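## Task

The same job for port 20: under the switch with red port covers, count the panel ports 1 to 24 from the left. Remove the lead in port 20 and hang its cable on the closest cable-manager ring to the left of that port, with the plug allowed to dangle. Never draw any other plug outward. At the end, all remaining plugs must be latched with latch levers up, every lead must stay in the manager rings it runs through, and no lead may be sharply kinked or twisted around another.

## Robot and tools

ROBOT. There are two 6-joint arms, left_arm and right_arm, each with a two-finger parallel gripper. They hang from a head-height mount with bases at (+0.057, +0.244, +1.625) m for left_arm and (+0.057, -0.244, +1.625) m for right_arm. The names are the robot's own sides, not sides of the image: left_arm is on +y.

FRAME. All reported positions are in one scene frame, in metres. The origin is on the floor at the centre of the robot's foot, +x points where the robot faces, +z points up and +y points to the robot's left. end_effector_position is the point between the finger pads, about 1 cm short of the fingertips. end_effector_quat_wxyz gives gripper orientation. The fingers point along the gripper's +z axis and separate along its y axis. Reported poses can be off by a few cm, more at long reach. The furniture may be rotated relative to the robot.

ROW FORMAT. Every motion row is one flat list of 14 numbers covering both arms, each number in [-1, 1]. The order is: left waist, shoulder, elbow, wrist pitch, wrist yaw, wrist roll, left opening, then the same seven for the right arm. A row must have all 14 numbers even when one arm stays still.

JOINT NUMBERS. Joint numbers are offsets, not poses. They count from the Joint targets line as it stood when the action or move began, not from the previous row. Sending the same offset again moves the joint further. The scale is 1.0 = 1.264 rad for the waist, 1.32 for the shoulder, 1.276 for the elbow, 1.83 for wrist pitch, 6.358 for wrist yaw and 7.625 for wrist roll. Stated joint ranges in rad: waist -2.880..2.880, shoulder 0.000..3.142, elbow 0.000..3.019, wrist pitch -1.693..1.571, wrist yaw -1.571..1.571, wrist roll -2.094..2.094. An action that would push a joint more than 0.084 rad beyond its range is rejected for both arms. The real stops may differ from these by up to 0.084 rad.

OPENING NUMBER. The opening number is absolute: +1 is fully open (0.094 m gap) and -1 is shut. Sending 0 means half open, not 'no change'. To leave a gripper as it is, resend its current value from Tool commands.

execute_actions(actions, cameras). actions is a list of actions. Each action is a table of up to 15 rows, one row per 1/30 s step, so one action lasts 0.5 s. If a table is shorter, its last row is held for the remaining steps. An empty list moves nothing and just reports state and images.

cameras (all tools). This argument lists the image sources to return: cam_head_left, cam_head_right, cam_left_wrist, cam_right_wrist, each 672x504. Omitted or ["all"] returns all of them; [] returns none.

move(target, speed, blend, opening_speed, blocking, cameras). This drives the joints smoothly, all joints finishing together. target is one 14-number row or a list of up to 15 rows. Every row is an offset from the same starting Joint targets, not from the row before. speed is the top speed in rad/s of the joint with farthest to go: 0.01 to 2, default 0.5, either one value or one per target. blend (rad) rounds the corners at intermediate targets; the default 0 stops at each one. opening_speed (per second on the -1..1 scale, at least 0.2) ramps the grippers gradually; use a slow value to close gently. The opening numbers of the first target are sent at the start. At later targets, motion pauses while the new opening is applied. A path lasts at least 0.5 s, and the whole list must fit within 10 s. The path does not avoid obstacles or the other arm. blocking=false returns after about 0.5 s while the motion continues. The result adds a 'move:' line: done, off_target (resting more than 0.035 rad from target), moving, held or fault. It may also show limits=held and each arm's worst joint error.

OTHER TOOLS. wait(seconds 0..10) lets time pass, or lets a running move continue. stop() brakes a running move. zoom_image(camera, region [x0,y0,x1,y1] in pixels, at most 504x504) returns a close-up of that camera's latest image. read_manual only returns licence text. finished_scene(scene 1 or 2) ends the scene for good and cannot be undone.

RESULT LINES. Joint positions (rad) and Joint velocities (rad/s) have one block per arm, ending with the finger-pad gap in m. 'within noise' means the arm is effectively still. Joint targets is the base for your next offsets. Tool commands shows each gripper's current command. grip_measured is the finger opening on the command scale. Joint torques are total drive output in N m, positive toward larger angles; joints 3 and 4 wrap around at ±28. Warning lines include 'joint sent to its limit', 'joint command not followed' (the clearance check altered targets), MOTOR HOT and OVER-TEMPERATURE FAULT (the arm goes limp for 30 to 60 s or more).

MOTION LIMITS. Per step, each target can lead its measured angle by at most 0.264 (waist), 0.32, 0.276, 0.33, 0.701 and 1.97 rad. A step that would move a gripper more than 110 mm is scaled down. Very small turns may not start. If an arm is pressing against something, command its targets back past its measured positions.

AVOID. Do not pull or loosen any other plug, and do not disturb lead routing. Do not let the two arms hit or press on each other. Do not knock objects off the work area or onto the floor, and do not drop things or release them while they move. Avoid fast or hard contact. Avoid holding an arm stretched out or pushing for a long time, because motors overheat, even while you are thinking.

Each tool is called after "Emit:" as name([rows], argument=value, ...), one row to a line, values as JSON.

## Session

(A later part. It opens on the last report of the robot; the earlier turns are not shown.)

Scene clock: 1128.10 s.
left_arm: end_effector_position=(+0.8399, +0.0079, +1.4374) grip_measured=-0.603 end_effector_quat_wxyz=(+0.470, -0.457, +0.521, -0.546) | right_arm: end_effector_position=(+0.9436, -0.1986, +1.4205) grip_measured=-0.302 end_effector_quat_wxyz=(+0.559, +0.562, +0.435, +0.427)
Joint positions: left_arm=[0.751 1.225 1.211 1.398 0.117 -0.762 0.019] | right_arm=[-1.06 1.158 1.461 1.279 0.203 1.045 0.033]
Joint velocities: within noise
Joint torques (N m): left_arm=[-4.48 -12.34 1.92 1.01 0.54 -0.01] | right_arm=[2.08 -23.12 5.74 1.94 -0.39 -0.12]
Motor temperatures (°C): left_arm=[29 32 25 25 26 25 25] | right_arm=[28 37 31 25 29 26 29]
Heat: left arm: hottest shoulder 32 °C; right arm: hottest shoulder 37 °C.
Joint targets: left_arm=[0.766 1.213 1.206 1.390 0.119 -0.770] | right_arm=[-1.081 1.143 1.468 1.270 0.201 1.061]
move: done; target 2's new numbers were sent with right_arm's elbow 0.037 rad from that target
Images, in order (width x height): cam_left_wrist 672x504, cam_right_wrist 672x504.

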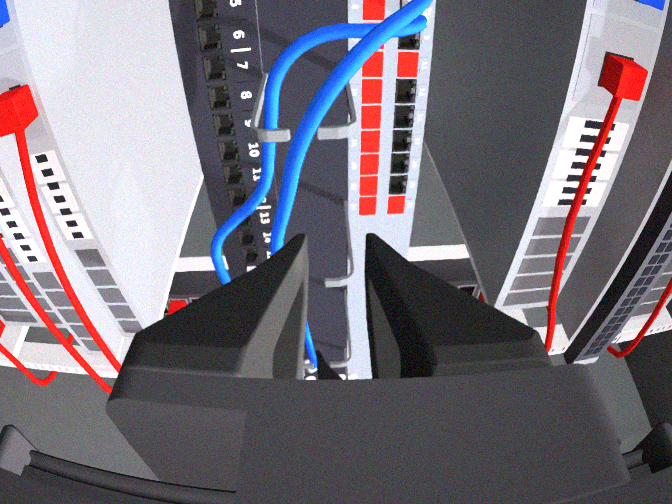

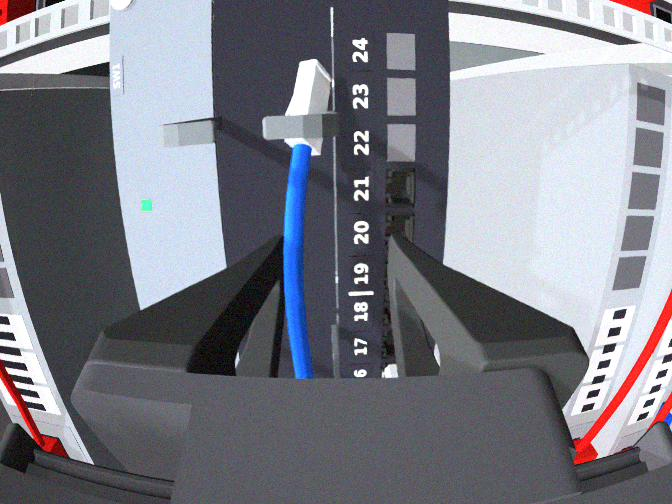

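Emit:
move([
  [0,0,0,0,0,0,-0.6,0,-0.033,-0.032,0,0,0,-0.3],
  [0,0,0,0,0,0,-0.6,0,-0.033,-0.032,0,0,0,-0.91],
], speed=0.15, opening_speed=0.5, cameras=["cam_right_wrist"])

Emit:
zoom_image(camera="cam_right_wrist", region=[240, 0, 480, 400])

Scene clock: 1134.47 s.
left_arm: end_effector_position=(+0.8399, +0.0079, +1.4374) grip_measured=-0.603 end_effector_quat_wxyz=(+0.470, -0.457, +0.521, -0.546) | right_arm: end_effector_position=(+0.9434, -0.2096, +1.4400) grip_measured=-0.900 end_effector_quat_wxyz=(+0.564, +0.560, +0.429, +0.429)
Joint positions: left_arm=[0.751 1.225 1.211 1.398 0.117 -0.762 0.019] | right_arm=[-1.06 1.115 1.436 1.278 0.203 1.047 0.005]
Joint velocities: within noise
Joint torques (N m): left_arm=[-4.07 -12.81 1.87 0.94 0.57 0.03] | right_arm=[1.61 -22.95 4.51 1.96 -0.39 -0.12]
Motor temperatures (°C): left_arm=[29 32 25 25 26 25 25] | right_arm=[28 37 31 25 28 26 29]
Heat: left arm: hottest shoulder 32 °C; right arm: hottest shoulder 37 °C.
Joint targets: left_arm=[0.766 1.213 1.206 1.390 0.119 -0.770] | right_arm=[-1.081 1.099 1.427 1.270 0.201 1.061]
move: done
Images, in order (width x height): cam_right_wrist 672x504.

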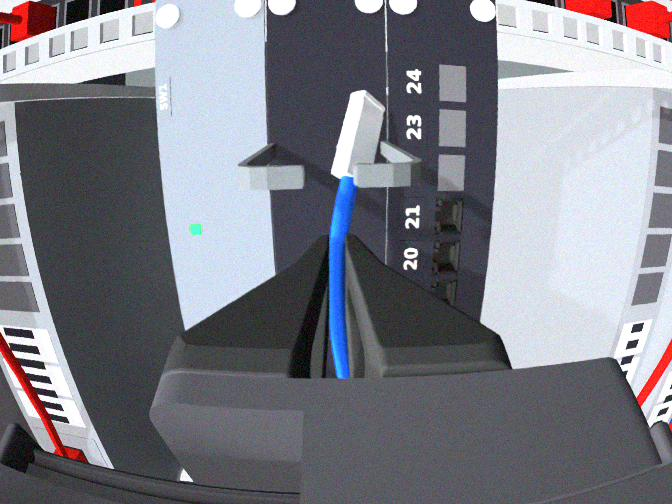

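Scaled by 1.260 from the camera's 672x504 image, which has a finer 960x720 frame.

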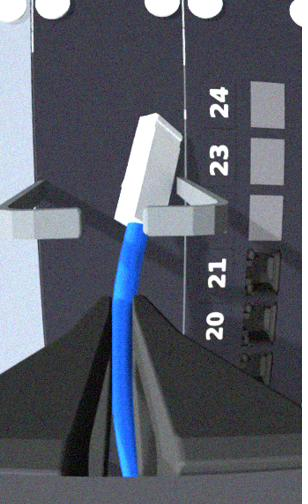

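Emit:
move(target=[0,0,0,0,0,0,-0.6,0.0672,0.053,0.0423,0.025,-0.0002,-0.0105,-0.91], speed=0.08, cameras=["cam_right_wrist","cam_left_wrist"])

Emit:
zoom_image(camera="cam_right_wrist", region=[240, 0, 480, 400])

Emit:
zoom_image(camera="cam_left_wrist", region=[180, 0, 500, 380])

Scene clock: 1141.60 s.
left_arm: end_effector_position=(+0.8399, +0.0079, +1.4374) grip_measured=-0.603 end_effector_quat_wxyz=(+0.470, -0.457, +0.521, -0.546) | right_arm: end_effector_position=(+0.9427, -0.1934, +1.4364) grip_measured=-0.907 end_effector_quat_wxyz=(+0.565, +0.559, +0.430, +0.428)
Joint positions: left_arm=[0.751 1.225 1.211 1.398 0.117 -0.762 0.019] | right_arm=[-1.017 1.143 1.45 1.301 0.203 0.997 0.004]
Joint velocities: within noise
Joint torques (N m): left_arm=[-4.72 -12.92 1.96 0.96 0.56 -0.01] | right_arm=[6.18 -18.9 8.03 2.71 -0.47 -0.39]
Motor temperatures (°C): left_arm=[29 32 25 25 26 25 25] | right_arm=[28 38 31 25 27 26 29]
Heat: left arm: hottest shoulder 32 °C; right arm: hottest shoulder 38 °C.
Joint targets: left_arm=[0.766 1.213 1.206 1.390 0.119 -0.770] | right_arm=[-0.996 1.169 1.481 1.316 0.199 0.981]
move: done
Images, in order (width x height): cam_left_wrist 672x504, cam_right_wrist 672x504.

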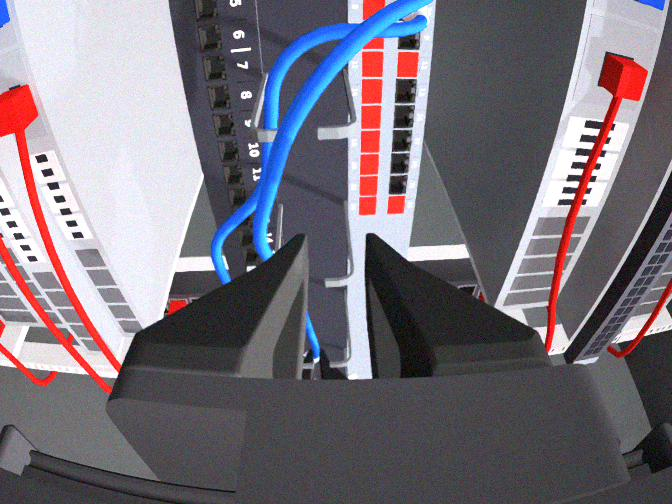

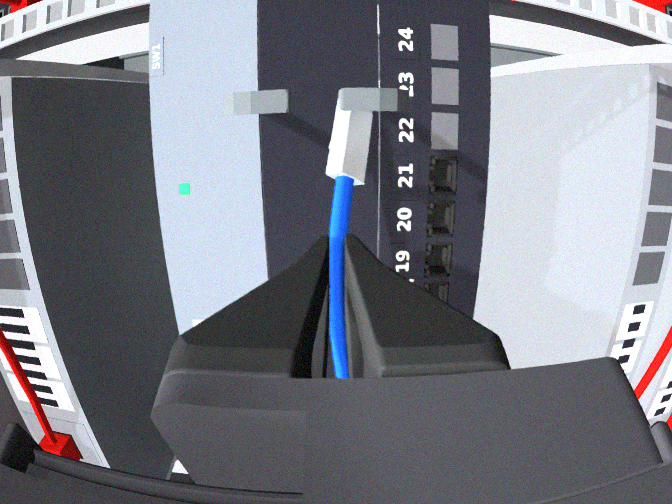

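Scaled by 1.260 from the camera's 672x504 image, which has a finer 960x720 frame.

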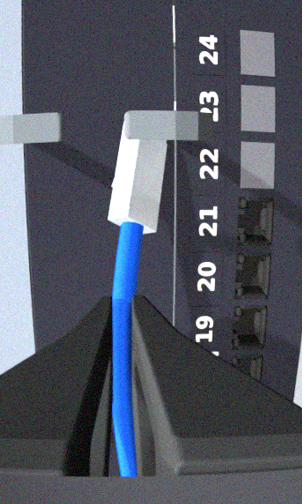

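Scaled by 1.326 from the camera's 672x504 image, which has a finer 960x720 frame.

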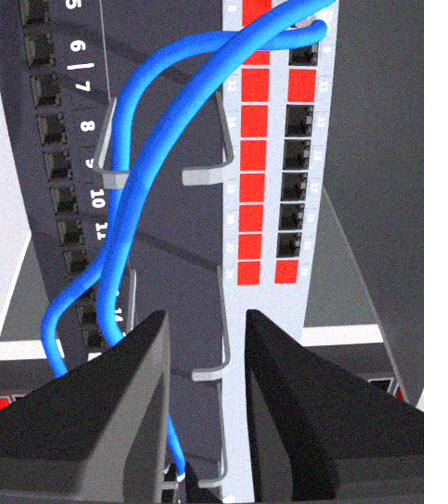

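Emit:
move(target=[-0.0688,0.112,0.1434,0.031,-0.0209,0.008,0.3,0,0,0,0,0,0,-0.91], speed=0.2, opening_speed=1.0, cameras=["cam_left_wrist"])

Emit:
zoom_image(camera="cam_left_wrist", region=[160, 0, 520, 380])

Scene clock: 1152.70 s.
left_arm: end_effector_position=(+0.8660, -0.0122, +1.4205) grip_measured=+0.297 end_effector_quat_wxyz=(+0.494, -0.505, +0.497, -0.505) | right_arm: end_effector_position=(+0.9429, -0.1935, +1.4368) grip_measured=-0.908 end_effector_quat_wxyz=(+0.566, +0.559, +0.430, +0.427)
Joint positions: left_arm=[0.694 1.348 1.371 1.433 -0.012 -0.717 0.061] | right_arm=[-1.017 1.143 1.451 1.302 0.203 0.996 0.004]
Joint velocities: within noise
Joint torques (N m): left_arm=[-9.05 -10.7 3.71 1.68 0.44 0.18] | right_arm=[6.07 -18.84 7.95 2.74 -0.45 -0.38]
Motor temperatures (°C): left_arm=[29 32 25 25 26 25 25] | right_arm=[28 37 31 25 27 26 29]
Heat: left arm: hottest shoulder 32 °C; right arm: hottest shoulder 37 °C.
Joint targets: left_arm=[0.679 1.360 1.389 1.447 -0.014 -0.709] | right_arm=[-0.996 1.169 1.481 1.316 0.199 0.981]
move: done
Images, in order (width x height): cam_left_wrist 672x504.

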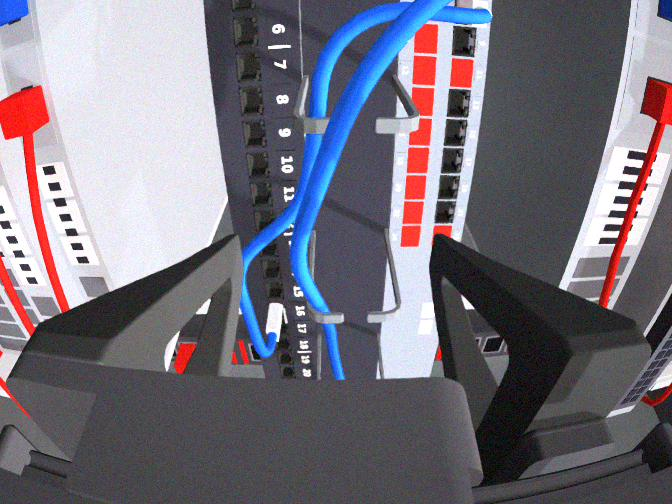

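Scaled by 1.326 from the camera's 672x504 image, which has a finer 960x720 frame.

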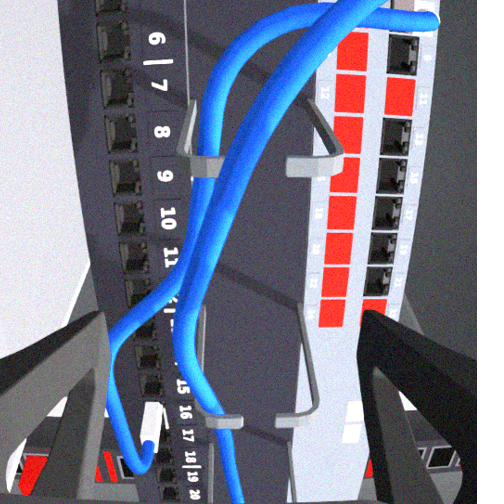

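Emit:
move([
  [0,-0.028,-0.0376,0.0085,0,0,0.3,0,0,0,0,0,0,-0.91],
  [0,-0.028,-0.0376,0.0085,0,0,-0.91,0,0,0,0,0,0,-0.91],
], speed=0.15, opening_speed=0.6, cameras=["cam_left_wrist"])

Emit:
zoom_image(camera="cam_left_wrist", region=[160, 0, 520, 380])

Scene clock: 1161.60 s.
left_arm: end_effector_position=(+0.8606, -0.0083, +1.4237) grip_measured=-0.906 end_effector_quat_wxyz=(+0.495, -0.504, +0.496, -0.505) | right_arm: end_effector_position=(+0.9429, -0.1935, +1.4368) grip_measured=-0.908 end_effector_quat_wxyz=(+0.566, +0.559, +0.430, +0.427)
Joint positions: left_arm=[0.694 1.335 1.346 1.449 -0.012 -0.717 0.004] | right_arm=[-1.017 1.143 1.451 1.302 0.202 0.995 0.004]
Joint velocities: within noise
Joint torques (N m): left_arm=[-8.94 -12.34 1.98 1.61 0.45 0.18] | right_arm=[6.01 -18.78 7.87 2.71 -0.46 -0.38]
Motor temperatures (°C): left_arm=[29 31 25 25 26 25 25] | right_arm=[28 37 31 25 27 26 29]
Heat: left arm: hottest shoulder 31 °C; right arm: hottest shoulder 37 °C.
Joint targets: left_arm=[0.679 1.324 1.341 1.463 -0.014 -0.709] | right_arm=[-0.996 1.169 1.481 1.316 0.199 0.981]
move: done
Images, in order (width x height): cam_left_wrist 672x504.

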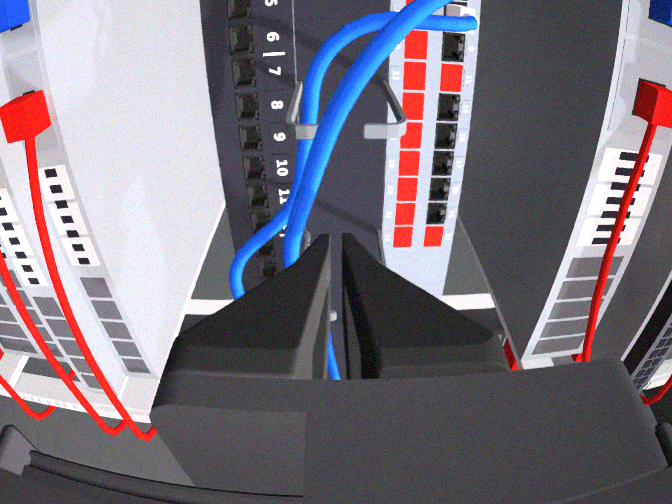

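Scaled by 1.326 from the camera's 672x504 image, which has a finer 960x720 frame.

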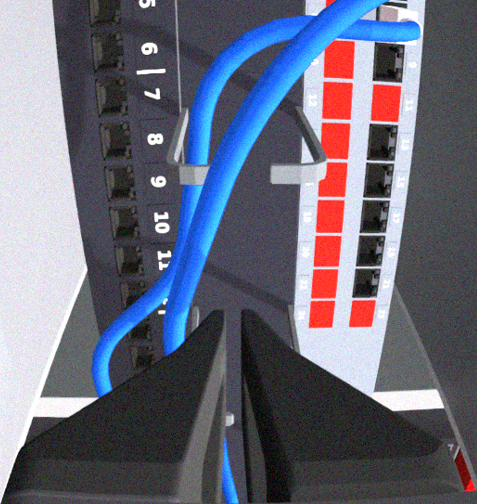

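Emit:
move([
  [0.0427,0.028,0.0266,0,0,-0.0047,-0.91,0,0,0,0,0,0,-0.91],
  [0.0427,0.028,0.0266,0,0,-0.0047,-0.2,0,0,0,0,0,0,-0.91],
  [0.0427,0.0326,0.069,-0.038,0,-0.0047,-0.2,0,0,0,0,0,0,-0.91],
], speed=0.15, opening_speed=0.6, cameras=["cam_left_wrist"])

Emit:
zoom_image(camera="cam_left_wrist", region=[160, 0, 520, 380])

Scene clock: 1179.17 s.
left_arm: end_effector_position=(+0.8797, -0.0048, +1.4138) grip_measured=-0.203 end_effector_quat_wxyz=(+0.496, -0.505, +0.497, -0.503) | right_arm: end_effector_position=(+0.9429, -0.1935, +1.4368) grip_measured=-0.909 end_effector_quat_wxyz=(+0.566, +0.559, +0.430, +0.427)
Joint positions: left_arm=[0.718 1.352 1.41 1.401 -0.013 -0.737 0.037] | right_arm=[-1.017 1.143 1.451 1.302 0.202 0.995 0.004]
Joint velocities: left_arm=[within noise] | right_arm=[0.005 -0.005 0.002 0.007 0.066 0.022 -0.005]
Joint torques (N m): left_arm=[-6.36 -11.28 4.04 0.68 0.43 0.01] | right_arm=[6.12 -19.02 7.92 2.76 -0.47 -0.39]
Motor temperatures (°C): left_arm=[29 31 25 25 26 25 25] | right_arm=[28 37 31 25 27 26 29]
Heat: left arm: hottest shoulder 31 °C; right arm: hottest shoulder 37 °C.
Joint targets: left_arm=[0.733 1.367 1.429 1.393 -0.014 -0.745] | right_arm=[-0.996 1.169 1.481 1.316 0.199 0.981]
move: done
Images, in order (width x height): cam_left_wrist 672x504.

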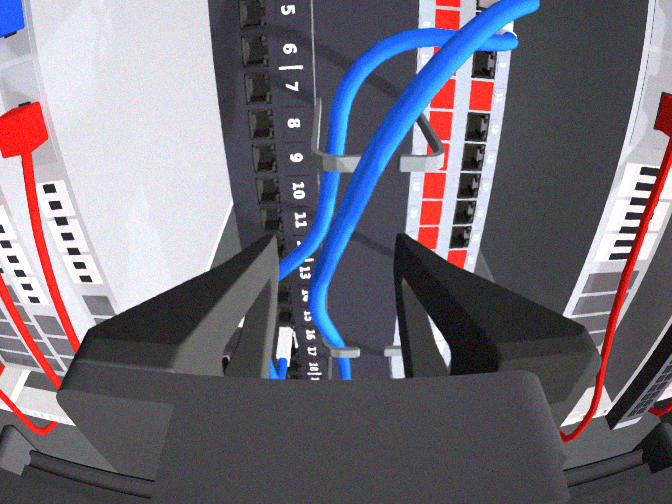

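Scaled by 1.326 from the camera's 672x504 image, which has a finer 960x720 frame.

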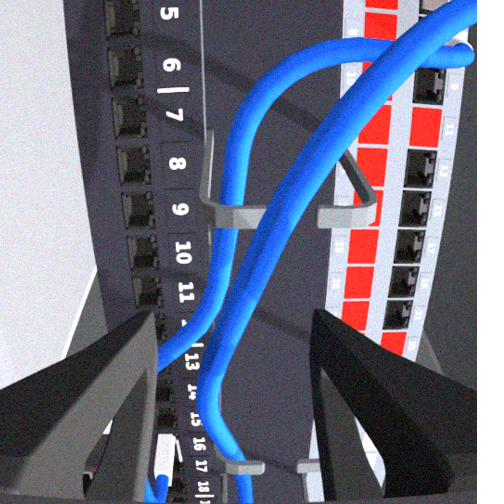

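Emit:
move(target=[0,0,0,0,0,0,-0.91,0,0,0,0,0,0,-0.91], opening_speed=0.5, cameras=["cam_left_wrist"])

Emit:
zoom_image(camera="cam_left_wrist", region=[160, 0, 520, 380])

Scene clock: 1183.13 s.
left_arm: end_effector_position=(+0.8797, -0.0047, +1.4137) grip_measured=-0.908 end_effector_quat_wxyz=(+0.496, -0.505, +0.497, -0.503) | right_arm: end_effector_position=(+0.9429, -0.1936, +1.4369) grip_measured=-0.908 end_effector_quat_wxyz=(+0.566, +0.559, +0.430, +0.427)
Joint positions: left_arm=[0.718 1.352 1.41 1.401 -0.014 -0.737 0.004] | right_arm=[-1.017 1.143 1.451 1.302 0.202 0.995 0.004]
Joint velocities: within noise
Joint torques (N m): left_arm=[-5.95 -11.69 4.12 0.8 0.49 -0.01] | right_arm=[6.12 -18.84 7.91 2.71 -0.45 -0.37]
Motor temperatures (°C): left_arm=[29 31 25 25 26 25 25] | right_arm=[28 37 31 25 27 26 29]
Heat: left arm: hottest shoulder 31 °C; right arm: hottest shoulder 37 °C.
Joint targets: left_arm=[0.733 1.366 1.429 1.393 -0.014 -0.745] | right_arm=[-0.996 1.169 1.481 1.316 0.199 0.981]
move: done
Images, in order (width x height): cam_left_wrist 672x504.

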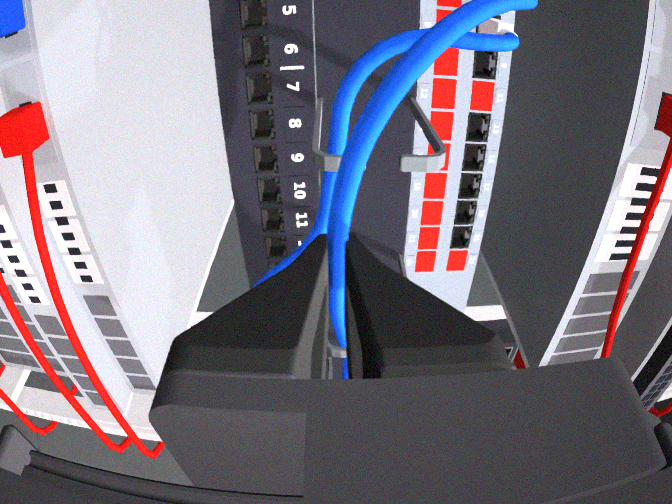

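Scaled by 1.326 from the camera's 672x504 image, which has a finer 960x720 frame.

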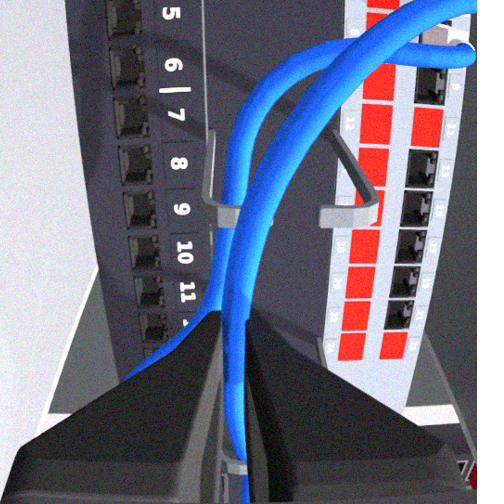

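Emit:
move(target=[-0.0356,-0.027,-0.022,0,0,0.0043,-0.91,0,0,0,0,0,0,-0.91], speed=0.1, cameras=["cam_left_wrist"])

Emit:
zoom_image(camera="cam_left_wrist", region=[160, 0, 520, 380])

Scene clock: 1187.73 s.
left_arm: end_effector_position=(+0.8805, -0.0045, +1.4201) grip_measured=-0.909 end_effector_quat_wxyz=(+0.498, -0.503, +0.497, -0.501) | right_arm: end_effector_position=(+0.9429, -0.1937, +1.4371) grip_measured=-0.909 end_effector_quat_wxyz=(+0.566, +0.559, +0.429, +0.427)
Joint positions: left_arm=[0.706 1.343 1.405 1.401 -0.015 -0.719 0.004] | right_arm=[-1.017 1.143 1.451 1.303 0.202 0.995 0.004]
Joint velocities: left_arm=[within noise] | right_arm=[0.005 -0.005 -0.002 -0.022 0.022 -0.037 -0.006]
Joint torques (N m): left_arm=[-9.05 -12.63 2.43 0.8 0.54 0.18] | right_arm=[6.01 -19.02 7.92 2.67 -0.46 -0.4]
Motor temperatures (°C): left_arm=[29 31 25 25 26 25 26] | right_arm=[28 37 31 25 27 26 29]
Heat: left arm: hottest shoulder 31 °C; right arm: hottest shoulder 37 °C.
Joint targets: left_arm=[0.688 1.331 1.401 1.393 -0.014 -0.712] | right_arm=[-0.996 1.169 1.481 1.315 0.199 0.981]
move: done
Images, in order (width x height): cam_left_wrist 672x504.

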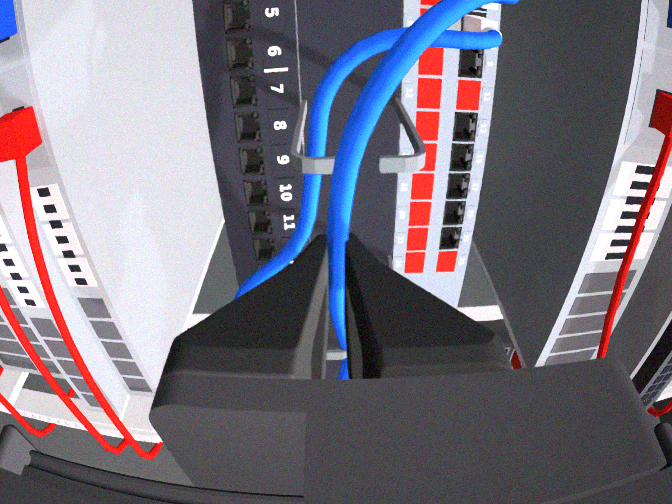

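Scaled by 1.326 from the camera's 672x504 image, which has a finer 960x720 frame.

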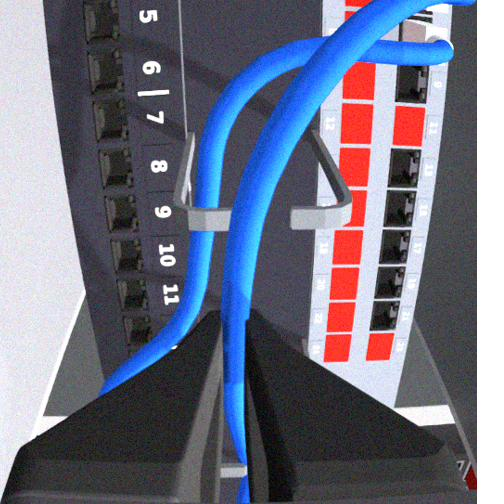

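Emit:
move(target=[-0.004,0.0465,0.135,-0.0585,0,0.0005,-0.91,0,0,0,0,0,0,-0.91], speed=0.1, cameras=["cam_left_wrist","cam_right_wrist"])

Emit:
zoom_image(camera="cam_left_wrist", region=[160, 0, 520, 380])

Scene clock: 1194.70 s.
left_arm: end_effector_position=(+0.9157, -0.0144, +1.4153) grip_measured=-0.910 end_effector_quat_wxyz=(+0.494, -0.503, +0.501, -0.501) | right_arm: end_effector_position=(+0.9442, -0.1951, +1.4392) grip_measured=-0.910 end_effector_quat_wxyz=(+0.569, +0.558, +0.426, +0.428)
Joint positions: left_arm=[0.7 1.383 1.533 1.301 -0.016 -0.713 0.004] | right_arm=[-1.017 1.143 1.455 1.306 0.203 0.995 0.004]
Joint velocities: left_arm=[within noise] | right_arm=[-0.015 -0.015 0.012 -0.007 -0.022 -0.022 -0.004]
Joint torques (N m): left_arm=[-9.47 -11.93 6.34 0.5 0.59 0.16] | right_arm=[6.07 -19.02 7.51 2.55 -0.47 -0.38]
Motor temperatures (°C): left_arm=[29 31 25 25 26 25 26] | right_arm=[28 37 31 25 27 26 29]
Heat: left arm: hottest shoulder 31 °C; right arm: hottest shoulder 37 °C.
Joint targets: left_arm=[0.683 1.392 1.573 1.286 -0.014 -0.708] | right_arm=[-0.996 1.169 1.481 1.315 0.199 0.981]
move: off_target (left_arm); left_arm: the elbow is farthest, 0.040 rad from its target
Images, in order (width x height): cam_left_wrist 672x504, cam_right_wrist 672x504.

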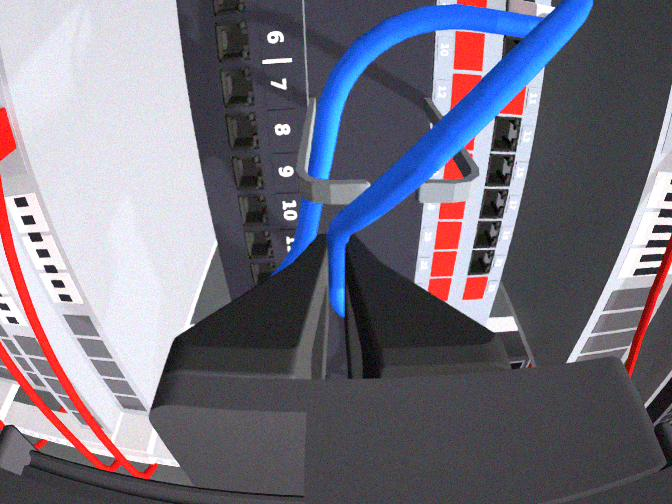

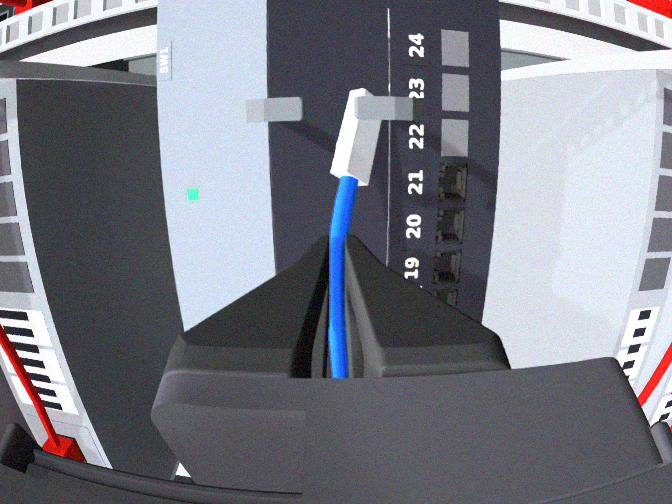

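Scaled by 1.326 from the camera's 672x504 image, which has a finer 960x720 frame.

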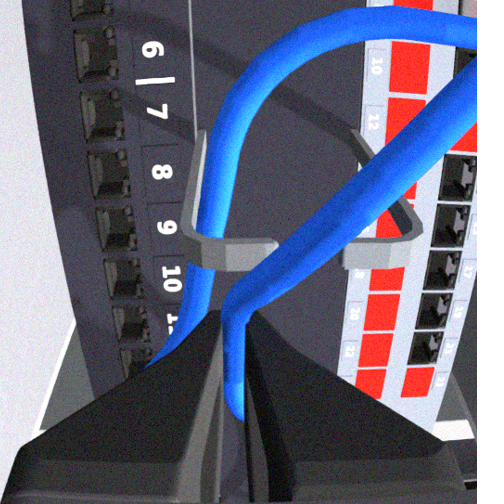

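Emit:
move([
  [0.0277,-0.0508,-0.1387,0.070,0,-0.0026,-0.91,0,0,0,0,0,0,-0.91],
  [0.0277,-0.0508,-0.1387,0.070,0,-0.0026,-0.3,0,0,0,0,0,0,-0.91],
  [-0.0158,0.0023,-0.0886,0.070,0,0.0024,-0.3,0,0,0,0,0,0,-0.91],
], speed=0.12, opening_speed=0.5, cameras=["cam_left_wrist","cam_right_wrist"])

Emit:
zoom_image(camera="cam_left_wrist", region=[160, 0, 520, 380])

Scene clock: 1217.47 s.
left_arm: end_effector_position=(+0.8803, -0.0260, +1.4178) grip_measured=-0.303 end_effector_quat_wxyz=(+0.494, -0.504, +0.497, -0.504) | right_arm: end_effector_position=(+0.9443, -0.1951, +1.4394) grip_measured=-0.908 end_effector_quat_wxyz=(+0.569, +0.558, +0.426, +0.428)
Joint positions: left_arm=[0.677 1.385 1.441 1.401 -0.016 -0.698 0.033] | right_arm=[-1.016 1.143 1.456 1.307 0.203 0.995 0.004]
Joint velocities: within noise
Joint torques (N m): left_arm=[-9.88 -11.22 4.08 1.59 0.6 0.17] | right_arm=[6.01 -19.02 7.46 2.52 -0.46 -0.39]
Motor temperatures (°C): left_arm=[29 31 26 25 26 25 26] | right_arm=[28 37 32 25 27 26 29]
Heat: left arm: hottest shoulder 31 °C; right arm: hottest shoulder 37 °C.
Joint targets: left_arm=[0.663 1.395 1.460 1.414 -0.014 -0.690] | right_arm=[-0.996 1.169 1.481 1.316 0.199 0.981]
move: done
Images, in order (width x height): cam_left_wrist 672x504, cam_right_wrist 672x504.

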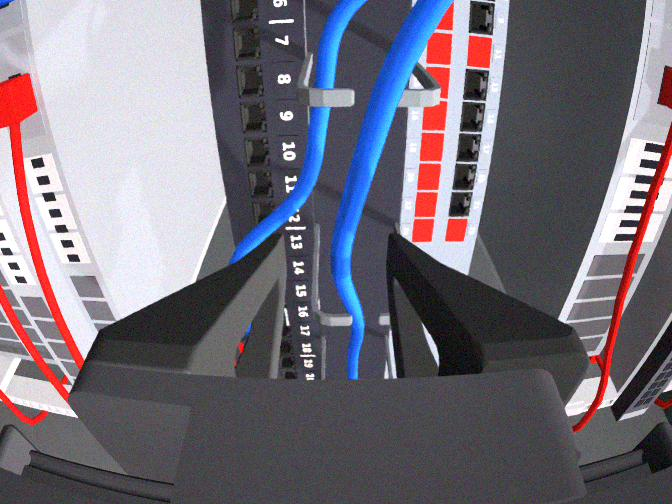

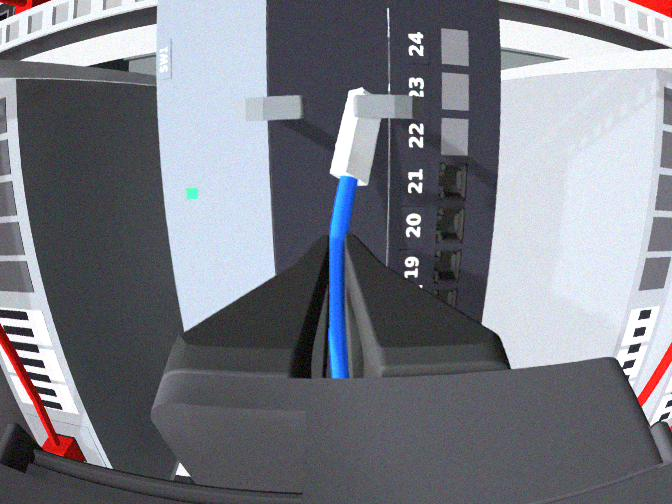

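Scaled by 1.326 from the camera's 672x504 image, which has a finer 960x720 frame.

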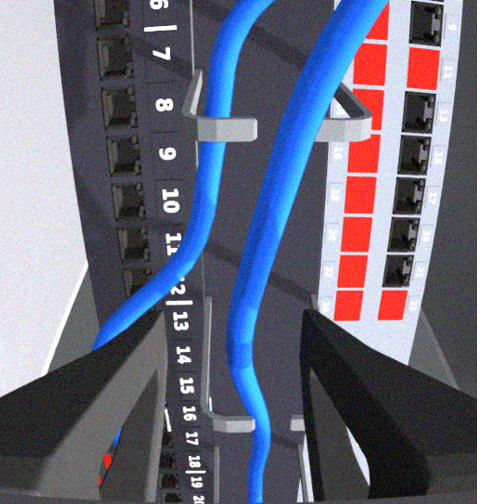

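Emit:
move([
  [0,0,0,0,0,0,-0.91,0,0,0,0,0,0,-0.91],
  [0.0435,-0.0508,-0.0484,0,0,-0.0052,-0.91,0,0,0,0,0,0,-0.91],
], speed=0.12, opening_speed=0.5, cameras=["cam_left_wrist","cam_right_wrist"])

Emit:
zoom_image(camera="cam_left_wrist", region=[160, 0, 520, 380])

Scene clock: 1225.67 s.
left_arm: end_effector_position=(+0.8725, -0.0194, +1.4184) grip_measured=-0.909 end_effector_quat_wxyz=(+0.487, -0.503, +0.501, -0.509) | right_arm: end_effector_position=(+0.9434, -0.1901, +1.4362) grip_measured=-0.909 end_effector_quat_wxyz=(+0.565, +0.558, +0.428, +0.431)
Joint positions: left_arm=[0.69 1.357 1.396 1.401 -0.006 -0.719 0.004] | right_arm=[-1.01 1.15 1.456 1.307 0.197 0.995 0.004]
Joint velocities: left_arm=[within noise] | right_arm=[0.005 -0.024 -0.007 0.007 -0.007 0.037 -0.005]
Joint torques (N m): left_arm=[-5.89 -13.92 2.66 1.68 0.2 -0.03] | right_arm=[5.66 -19.43 7.36 2.52 -0.25 -0.38]
Motor temperatures (°C): left_arm=[29 31 26 25 26 25 26] | right_arm=[28 37 32 25 27 26 29]
Heat: left arm: hottest shoulder 31 °C; right arm: hottest shoulder 37 °C.
Joint targets: left_arm=[0.718 1.328 1.398 1.414 -0.014 -0.730] | right_arm=[-0.996 1.169 1.481 1.316 0.199 0.981]
move: done
Images, in order (width x height): cam_left_wrist 672x504, cam_right_wrist 672x504.

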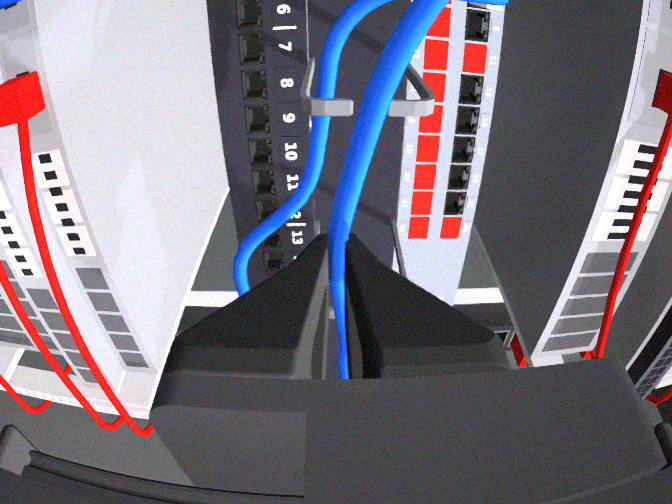

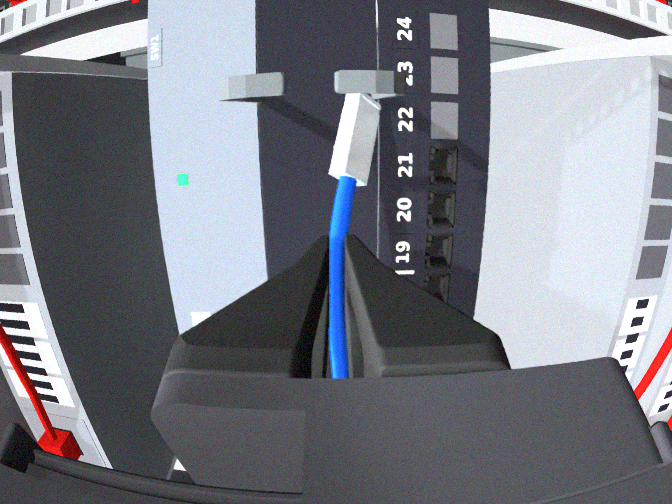

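Scaled by 1.326 from the camera's 672x504 image, which has a finer 960x720 frame.

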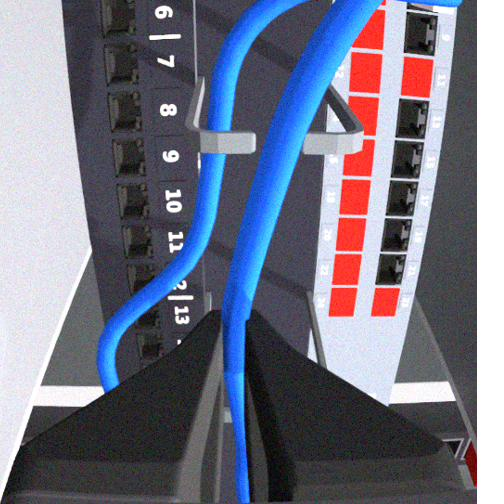

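Emit:
move(target=[0,0,0,0,0,0,-0.91,0,0,0,0,0,0,-0.8], opening_speed=0.3, cameras=["cam_left_wrist","cam_right_wrist"])

Emit:
zoom_image(camera="cam_left_wrist", region=[160, 0, 520, 380])

Emit:
zoom_image(camera="cam_right_wrist", region=[240, 0, 480, 400])

Scene clock: 1233.43 s.
left_arm: end_effector_position=(+0.8753, -0.0113, +1.4178) grip_measured=-0.909 end_effector_quat_wxyz=(+0.492, -0.503, +0.500, -0.505) | right_arm: end_effector_position=(+0.9431, -0.1899, +1.4353) grip_measured=-0.803 end_effector_quat_wxyz=(+0.565, +0.559, +0.428, +0.430)
Joint positions: left_arm=[0.701 1.349 1.396 1.401 -0.011 -0.721 0.004] | right_arm=[-1.01 1.151 1.456 1.307 0.199 0.995 0.009]
Joint velocities: within noise
Joint torques (N m): left_arm=[-6.24 -13.57 2.78 1.66 0.42 -0.01] | right_arm=[5.6 -19.43 7.34 2.52 -0.32 -0.38]
Motor temperatures (°C): left_arm=[29 31 26 25 26 25 26] | right_arm=[28 37 31 25 26 26 29]
Heat: left arm: hottest shoulder 31 °C; right arm: hottest shoulder 37 °C.
Joint targets: left_arm=[0.718 1.328 1.398 1.414 -0.014 -0.729] | right_arm=[-0.996 1.169 1.481 1.316 0.199 0.981]
move: done
Images, in order (width x height): cam_left_wrist 672x504, cam_right_wrist 672x504.

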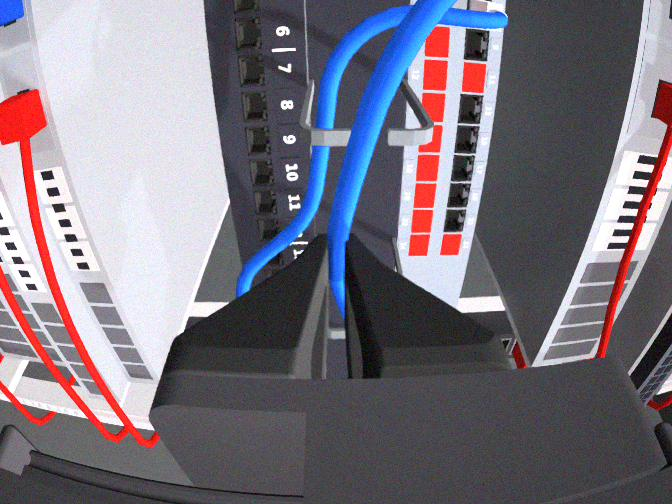

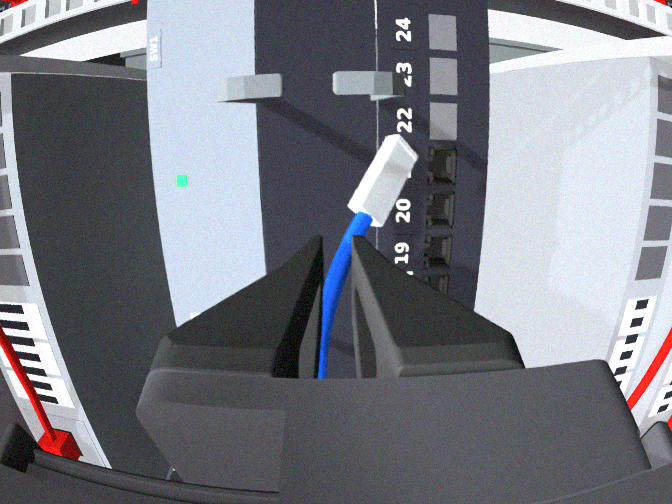

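Scaled by 1.326 from the camera's 672x504 image, which has a finer 960x720 frame.

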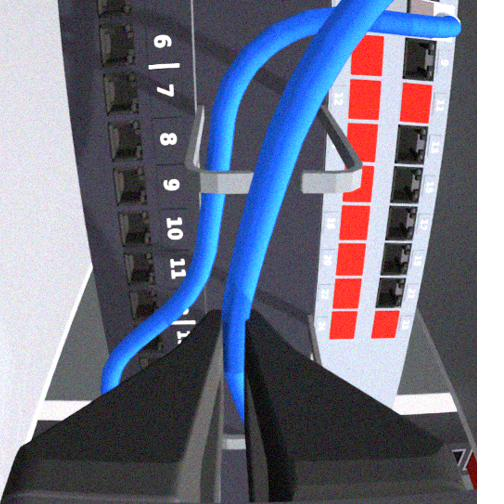

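Scaled by 1.260 from the camera's 672x504 image, which has a finer 960x720 frame.

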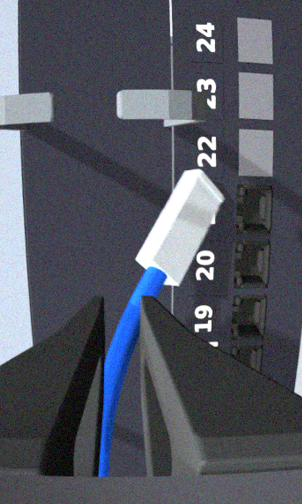

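Emit:
move(target=[0.0,0.0545,0.137,-0.0623,0,0,-0.91,0,0,0,0,0,0,-0.8], speed=0.1, cameras=["cam_left_wrist","cam_right_wrist"])

Emit:
zoom_image(camera="cam_left_wrist", region=[160, 0, 520, 380])

Emit:
zoom_image(camera="cam_right_wrist", region=[240, 0, 480, 400])

Scene clock: 1245.20 s.
left_arm: end_effector_position=(+0.9134, -0.0189, +1.4117) grip_measured=-0.910 end_effector_quat_wxyz=(+0.492, -0.504, +0.500, -0.504) | right_arm: end_effector_position=(+0.9431, -0.1899, +1.4353) grip_measured=-0.802 end_effector_quat_wxyz=(+0.565, +0.559, +0.428, +0.430)
Joint positions: left_arm=[0.701 1.394 1.538 1.306 -0.012 -0.722 0.004] | right_arm=[-1.01 1.151 1.456 1.307 0.199 0.995 0.009]
Joint velocities: within noise
Joint torques (N m): left_arm=[-6.71 -12.45 5.98 0.92 0.43 0.01] | right_arm=[5.54 -19.66 7.34 2.56 -0.31 -0.38]
Motor temperatures (°C): left_arm=[29 31 26 25 26 25 27] | right_arm=[28 36 31 25 26 26 29]
Heat: left arm: hottest shoulder 31 °C; right arm: hottest shoulder 36 °C.
Joint targets: left_arm=[0.718 1.400 1.573 1.300 -0.014 -0.730] | right_arm=[-0.996 1.169 1.481 1.316 0.199 0.981]
move: done
Images, in order (width x height): cam_left_wrist 672x504, cam_right_wrist 672x504.

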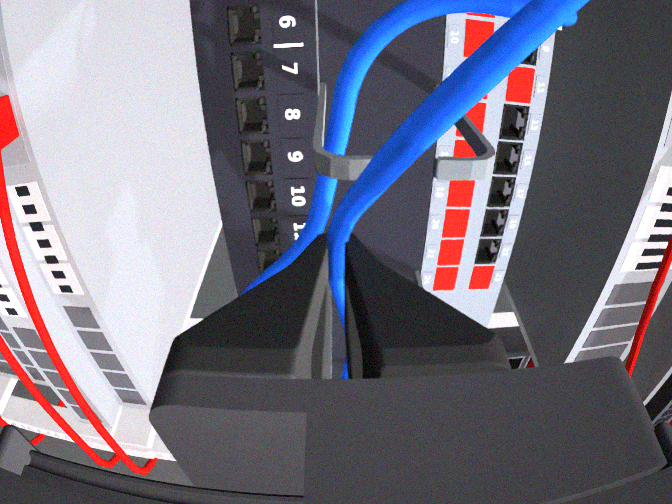

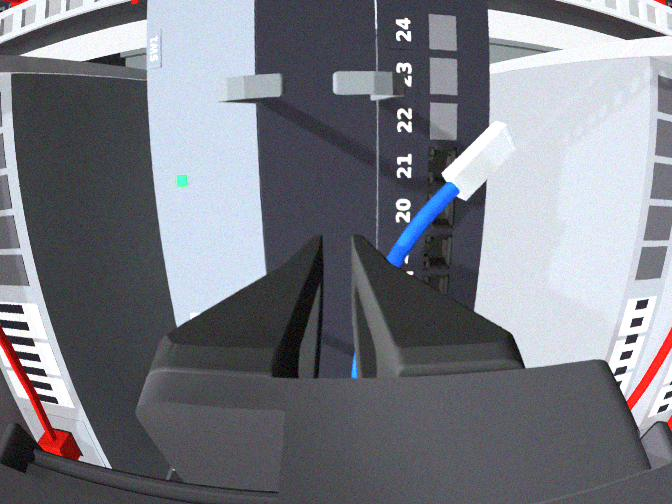

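Scaled by 1.326 from the camera's 672x504 image, which has a finer 960x720 frame.

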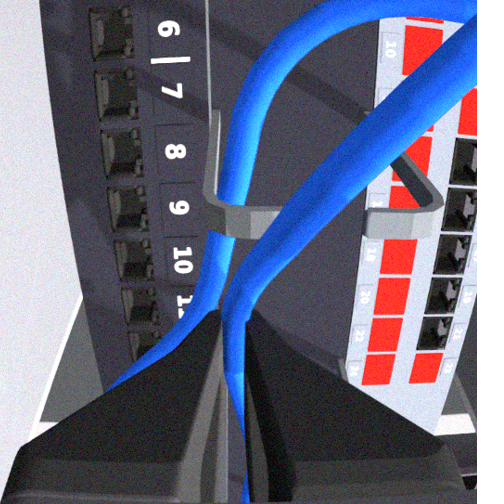

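Scaled by 1.260 from the camera's 672x504 image, which has a finer 960x720 frame.

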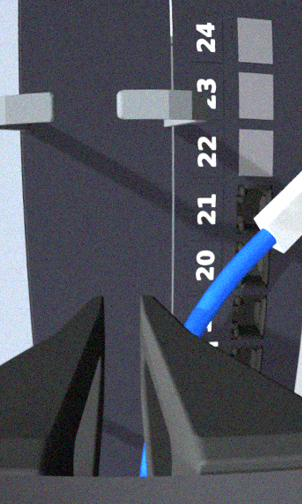

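Emit:
move(target=[-0.030,-0.017,0.003,-0.001,0,0.001,-0.91,0,0,0,0,0,0,-0.8], speed=0.08, cameras=["cam_left_wrist"])

Emit:
zoom_image(camera="cam_left_wrist", region=[160, 0, 520, 380])

Scene clock: 1255.70 s.
left_arm: end_effector_position=(+0.9145, -0.0208, +1.4140) grip_measured=-0.910 end_effector_quat_wxyz=(+0.490, -0.505, +0.498, -0.506) | right_arm: end_effector_position=(+0.9431, -0.1899, +1.4353) grip_measured=-0.802 end_effector_quat_wxyz=(+0.565, +0.559, +0.428, +0.430)
Joint positions: left_arm=[0.695 1.395 1.541 1.303 -0.012 -0.722 0.004] | right_arm=[-1.01 1.151 1.456 1.307 0.199 0.995 0.009]
Joint velocities: within noise
Joint torques (N m): left_arm=[-9.7 -13.63 6.01 0.95 0.43 0.1] | right_arm=[5.71 -19.55 7.36 2.54 -0.32 -0.38]
Motor temperatures (°C): left_arm=[29 31 26 25 26 25 27] | right_arm=[28 36 31 25 26 26 29]
Heat: left arm: hottest shoulder 31 °C; right arm: hottest shoulder 36 °C.
Joint targets: left_arm=[0.680 1.378 1.577 1.298 -0.014 -0.722] | right_arm=[-0.996 1.169 1.481 1.316 0.199 0.981]
move: off_target (left_arm); left_arm: the elbow is farthest, 0.036 rad from its target
Images, in order (width x height): cam_left_wrist 672x504.

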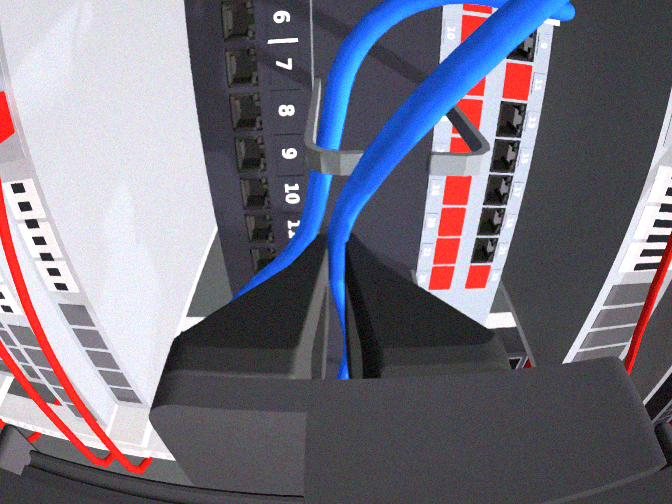

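Scaled by 1.326 from the camera's 672x504 image, which has a finer 960x720 frame.

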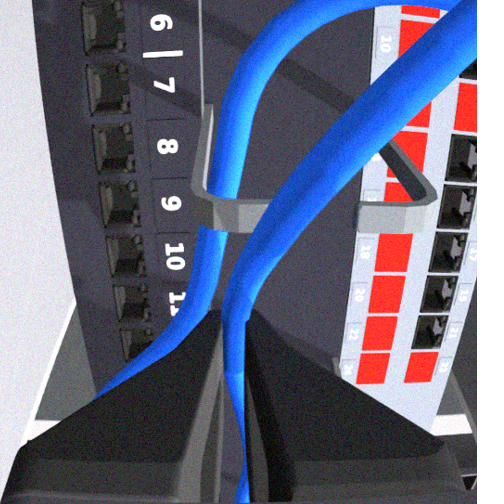

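Emit:
move(target=[-0.011,-0.021,-0.090,0.0426,0,0.0042,-0.91,0,0,0,0,0,0,-0.8], speed=0.1, cameras=["cam_left_wrist","cam_right_wrist"])

Emit:
zoom_image(camera="cam_left_wrist", region=[160, 0, 520, 380])

Scene clock: 1264.73 s.
left_arm: end_effector_position=(+0.8930, -0.0212, +1.4201) grip_measured=-0.908 end_effector_quat_wxyz=(+0.492, -0.502, +0.501, -0.504) | right_arm: end_effector_position=(+0.9431, -0.1899, +1.4353) grip_measured=-0.802 end_effector_quat_wxyz=(+0.565, +0.559, +0.428, +0.430)
Joint positions: left_arm=[0.682 1.372 1.464 1.357 -0.012 -0.698 0.004] | right_arm=[-1.01 1.151 1.456 1.307 0.199 0.995 0.009]
Joint velocities: within noise
Joint torques (N m): left_arm=[-9.11 -13.92 2.66 1.73 0.45 0.18] | right_arm=[5.54 -19.49 7.35 2.52 -0.33 -0.37]
Motor temperatures (°C): left_arm=[29 31 26 25 25 25 27] | right_arm=[28 35 31 25 26 26 29]
Heat: left arm: hottest shoulder 31 °C; right arm: hottest shoulder 35 °C.
Joint targets: left_arm=[0.666 1.350 1.462 1.376 -0.014 -0.690] | right_arm=[-0.996 1.169 1.481 1.316 0.199 0.981]
move: done
Images, in order (width x height): cam_left_wrist 672x504, cam_right_wrist 672x504.

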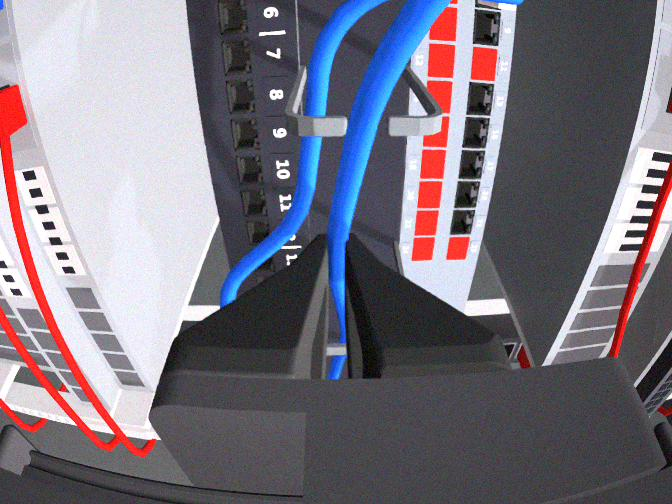

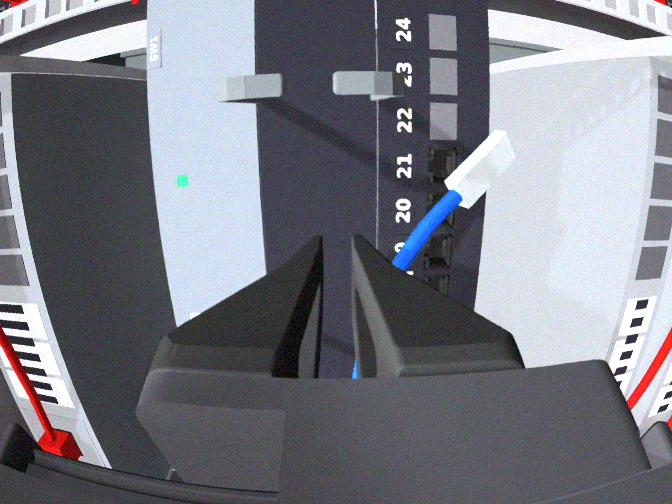

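Scaled by 1.326 from the camera's 672x504 image, which has a finer 960x720 frame.

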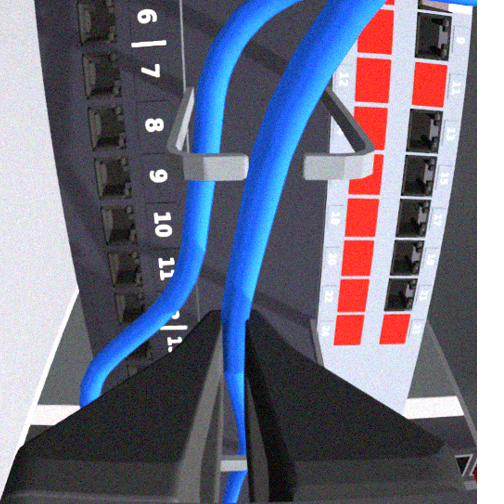

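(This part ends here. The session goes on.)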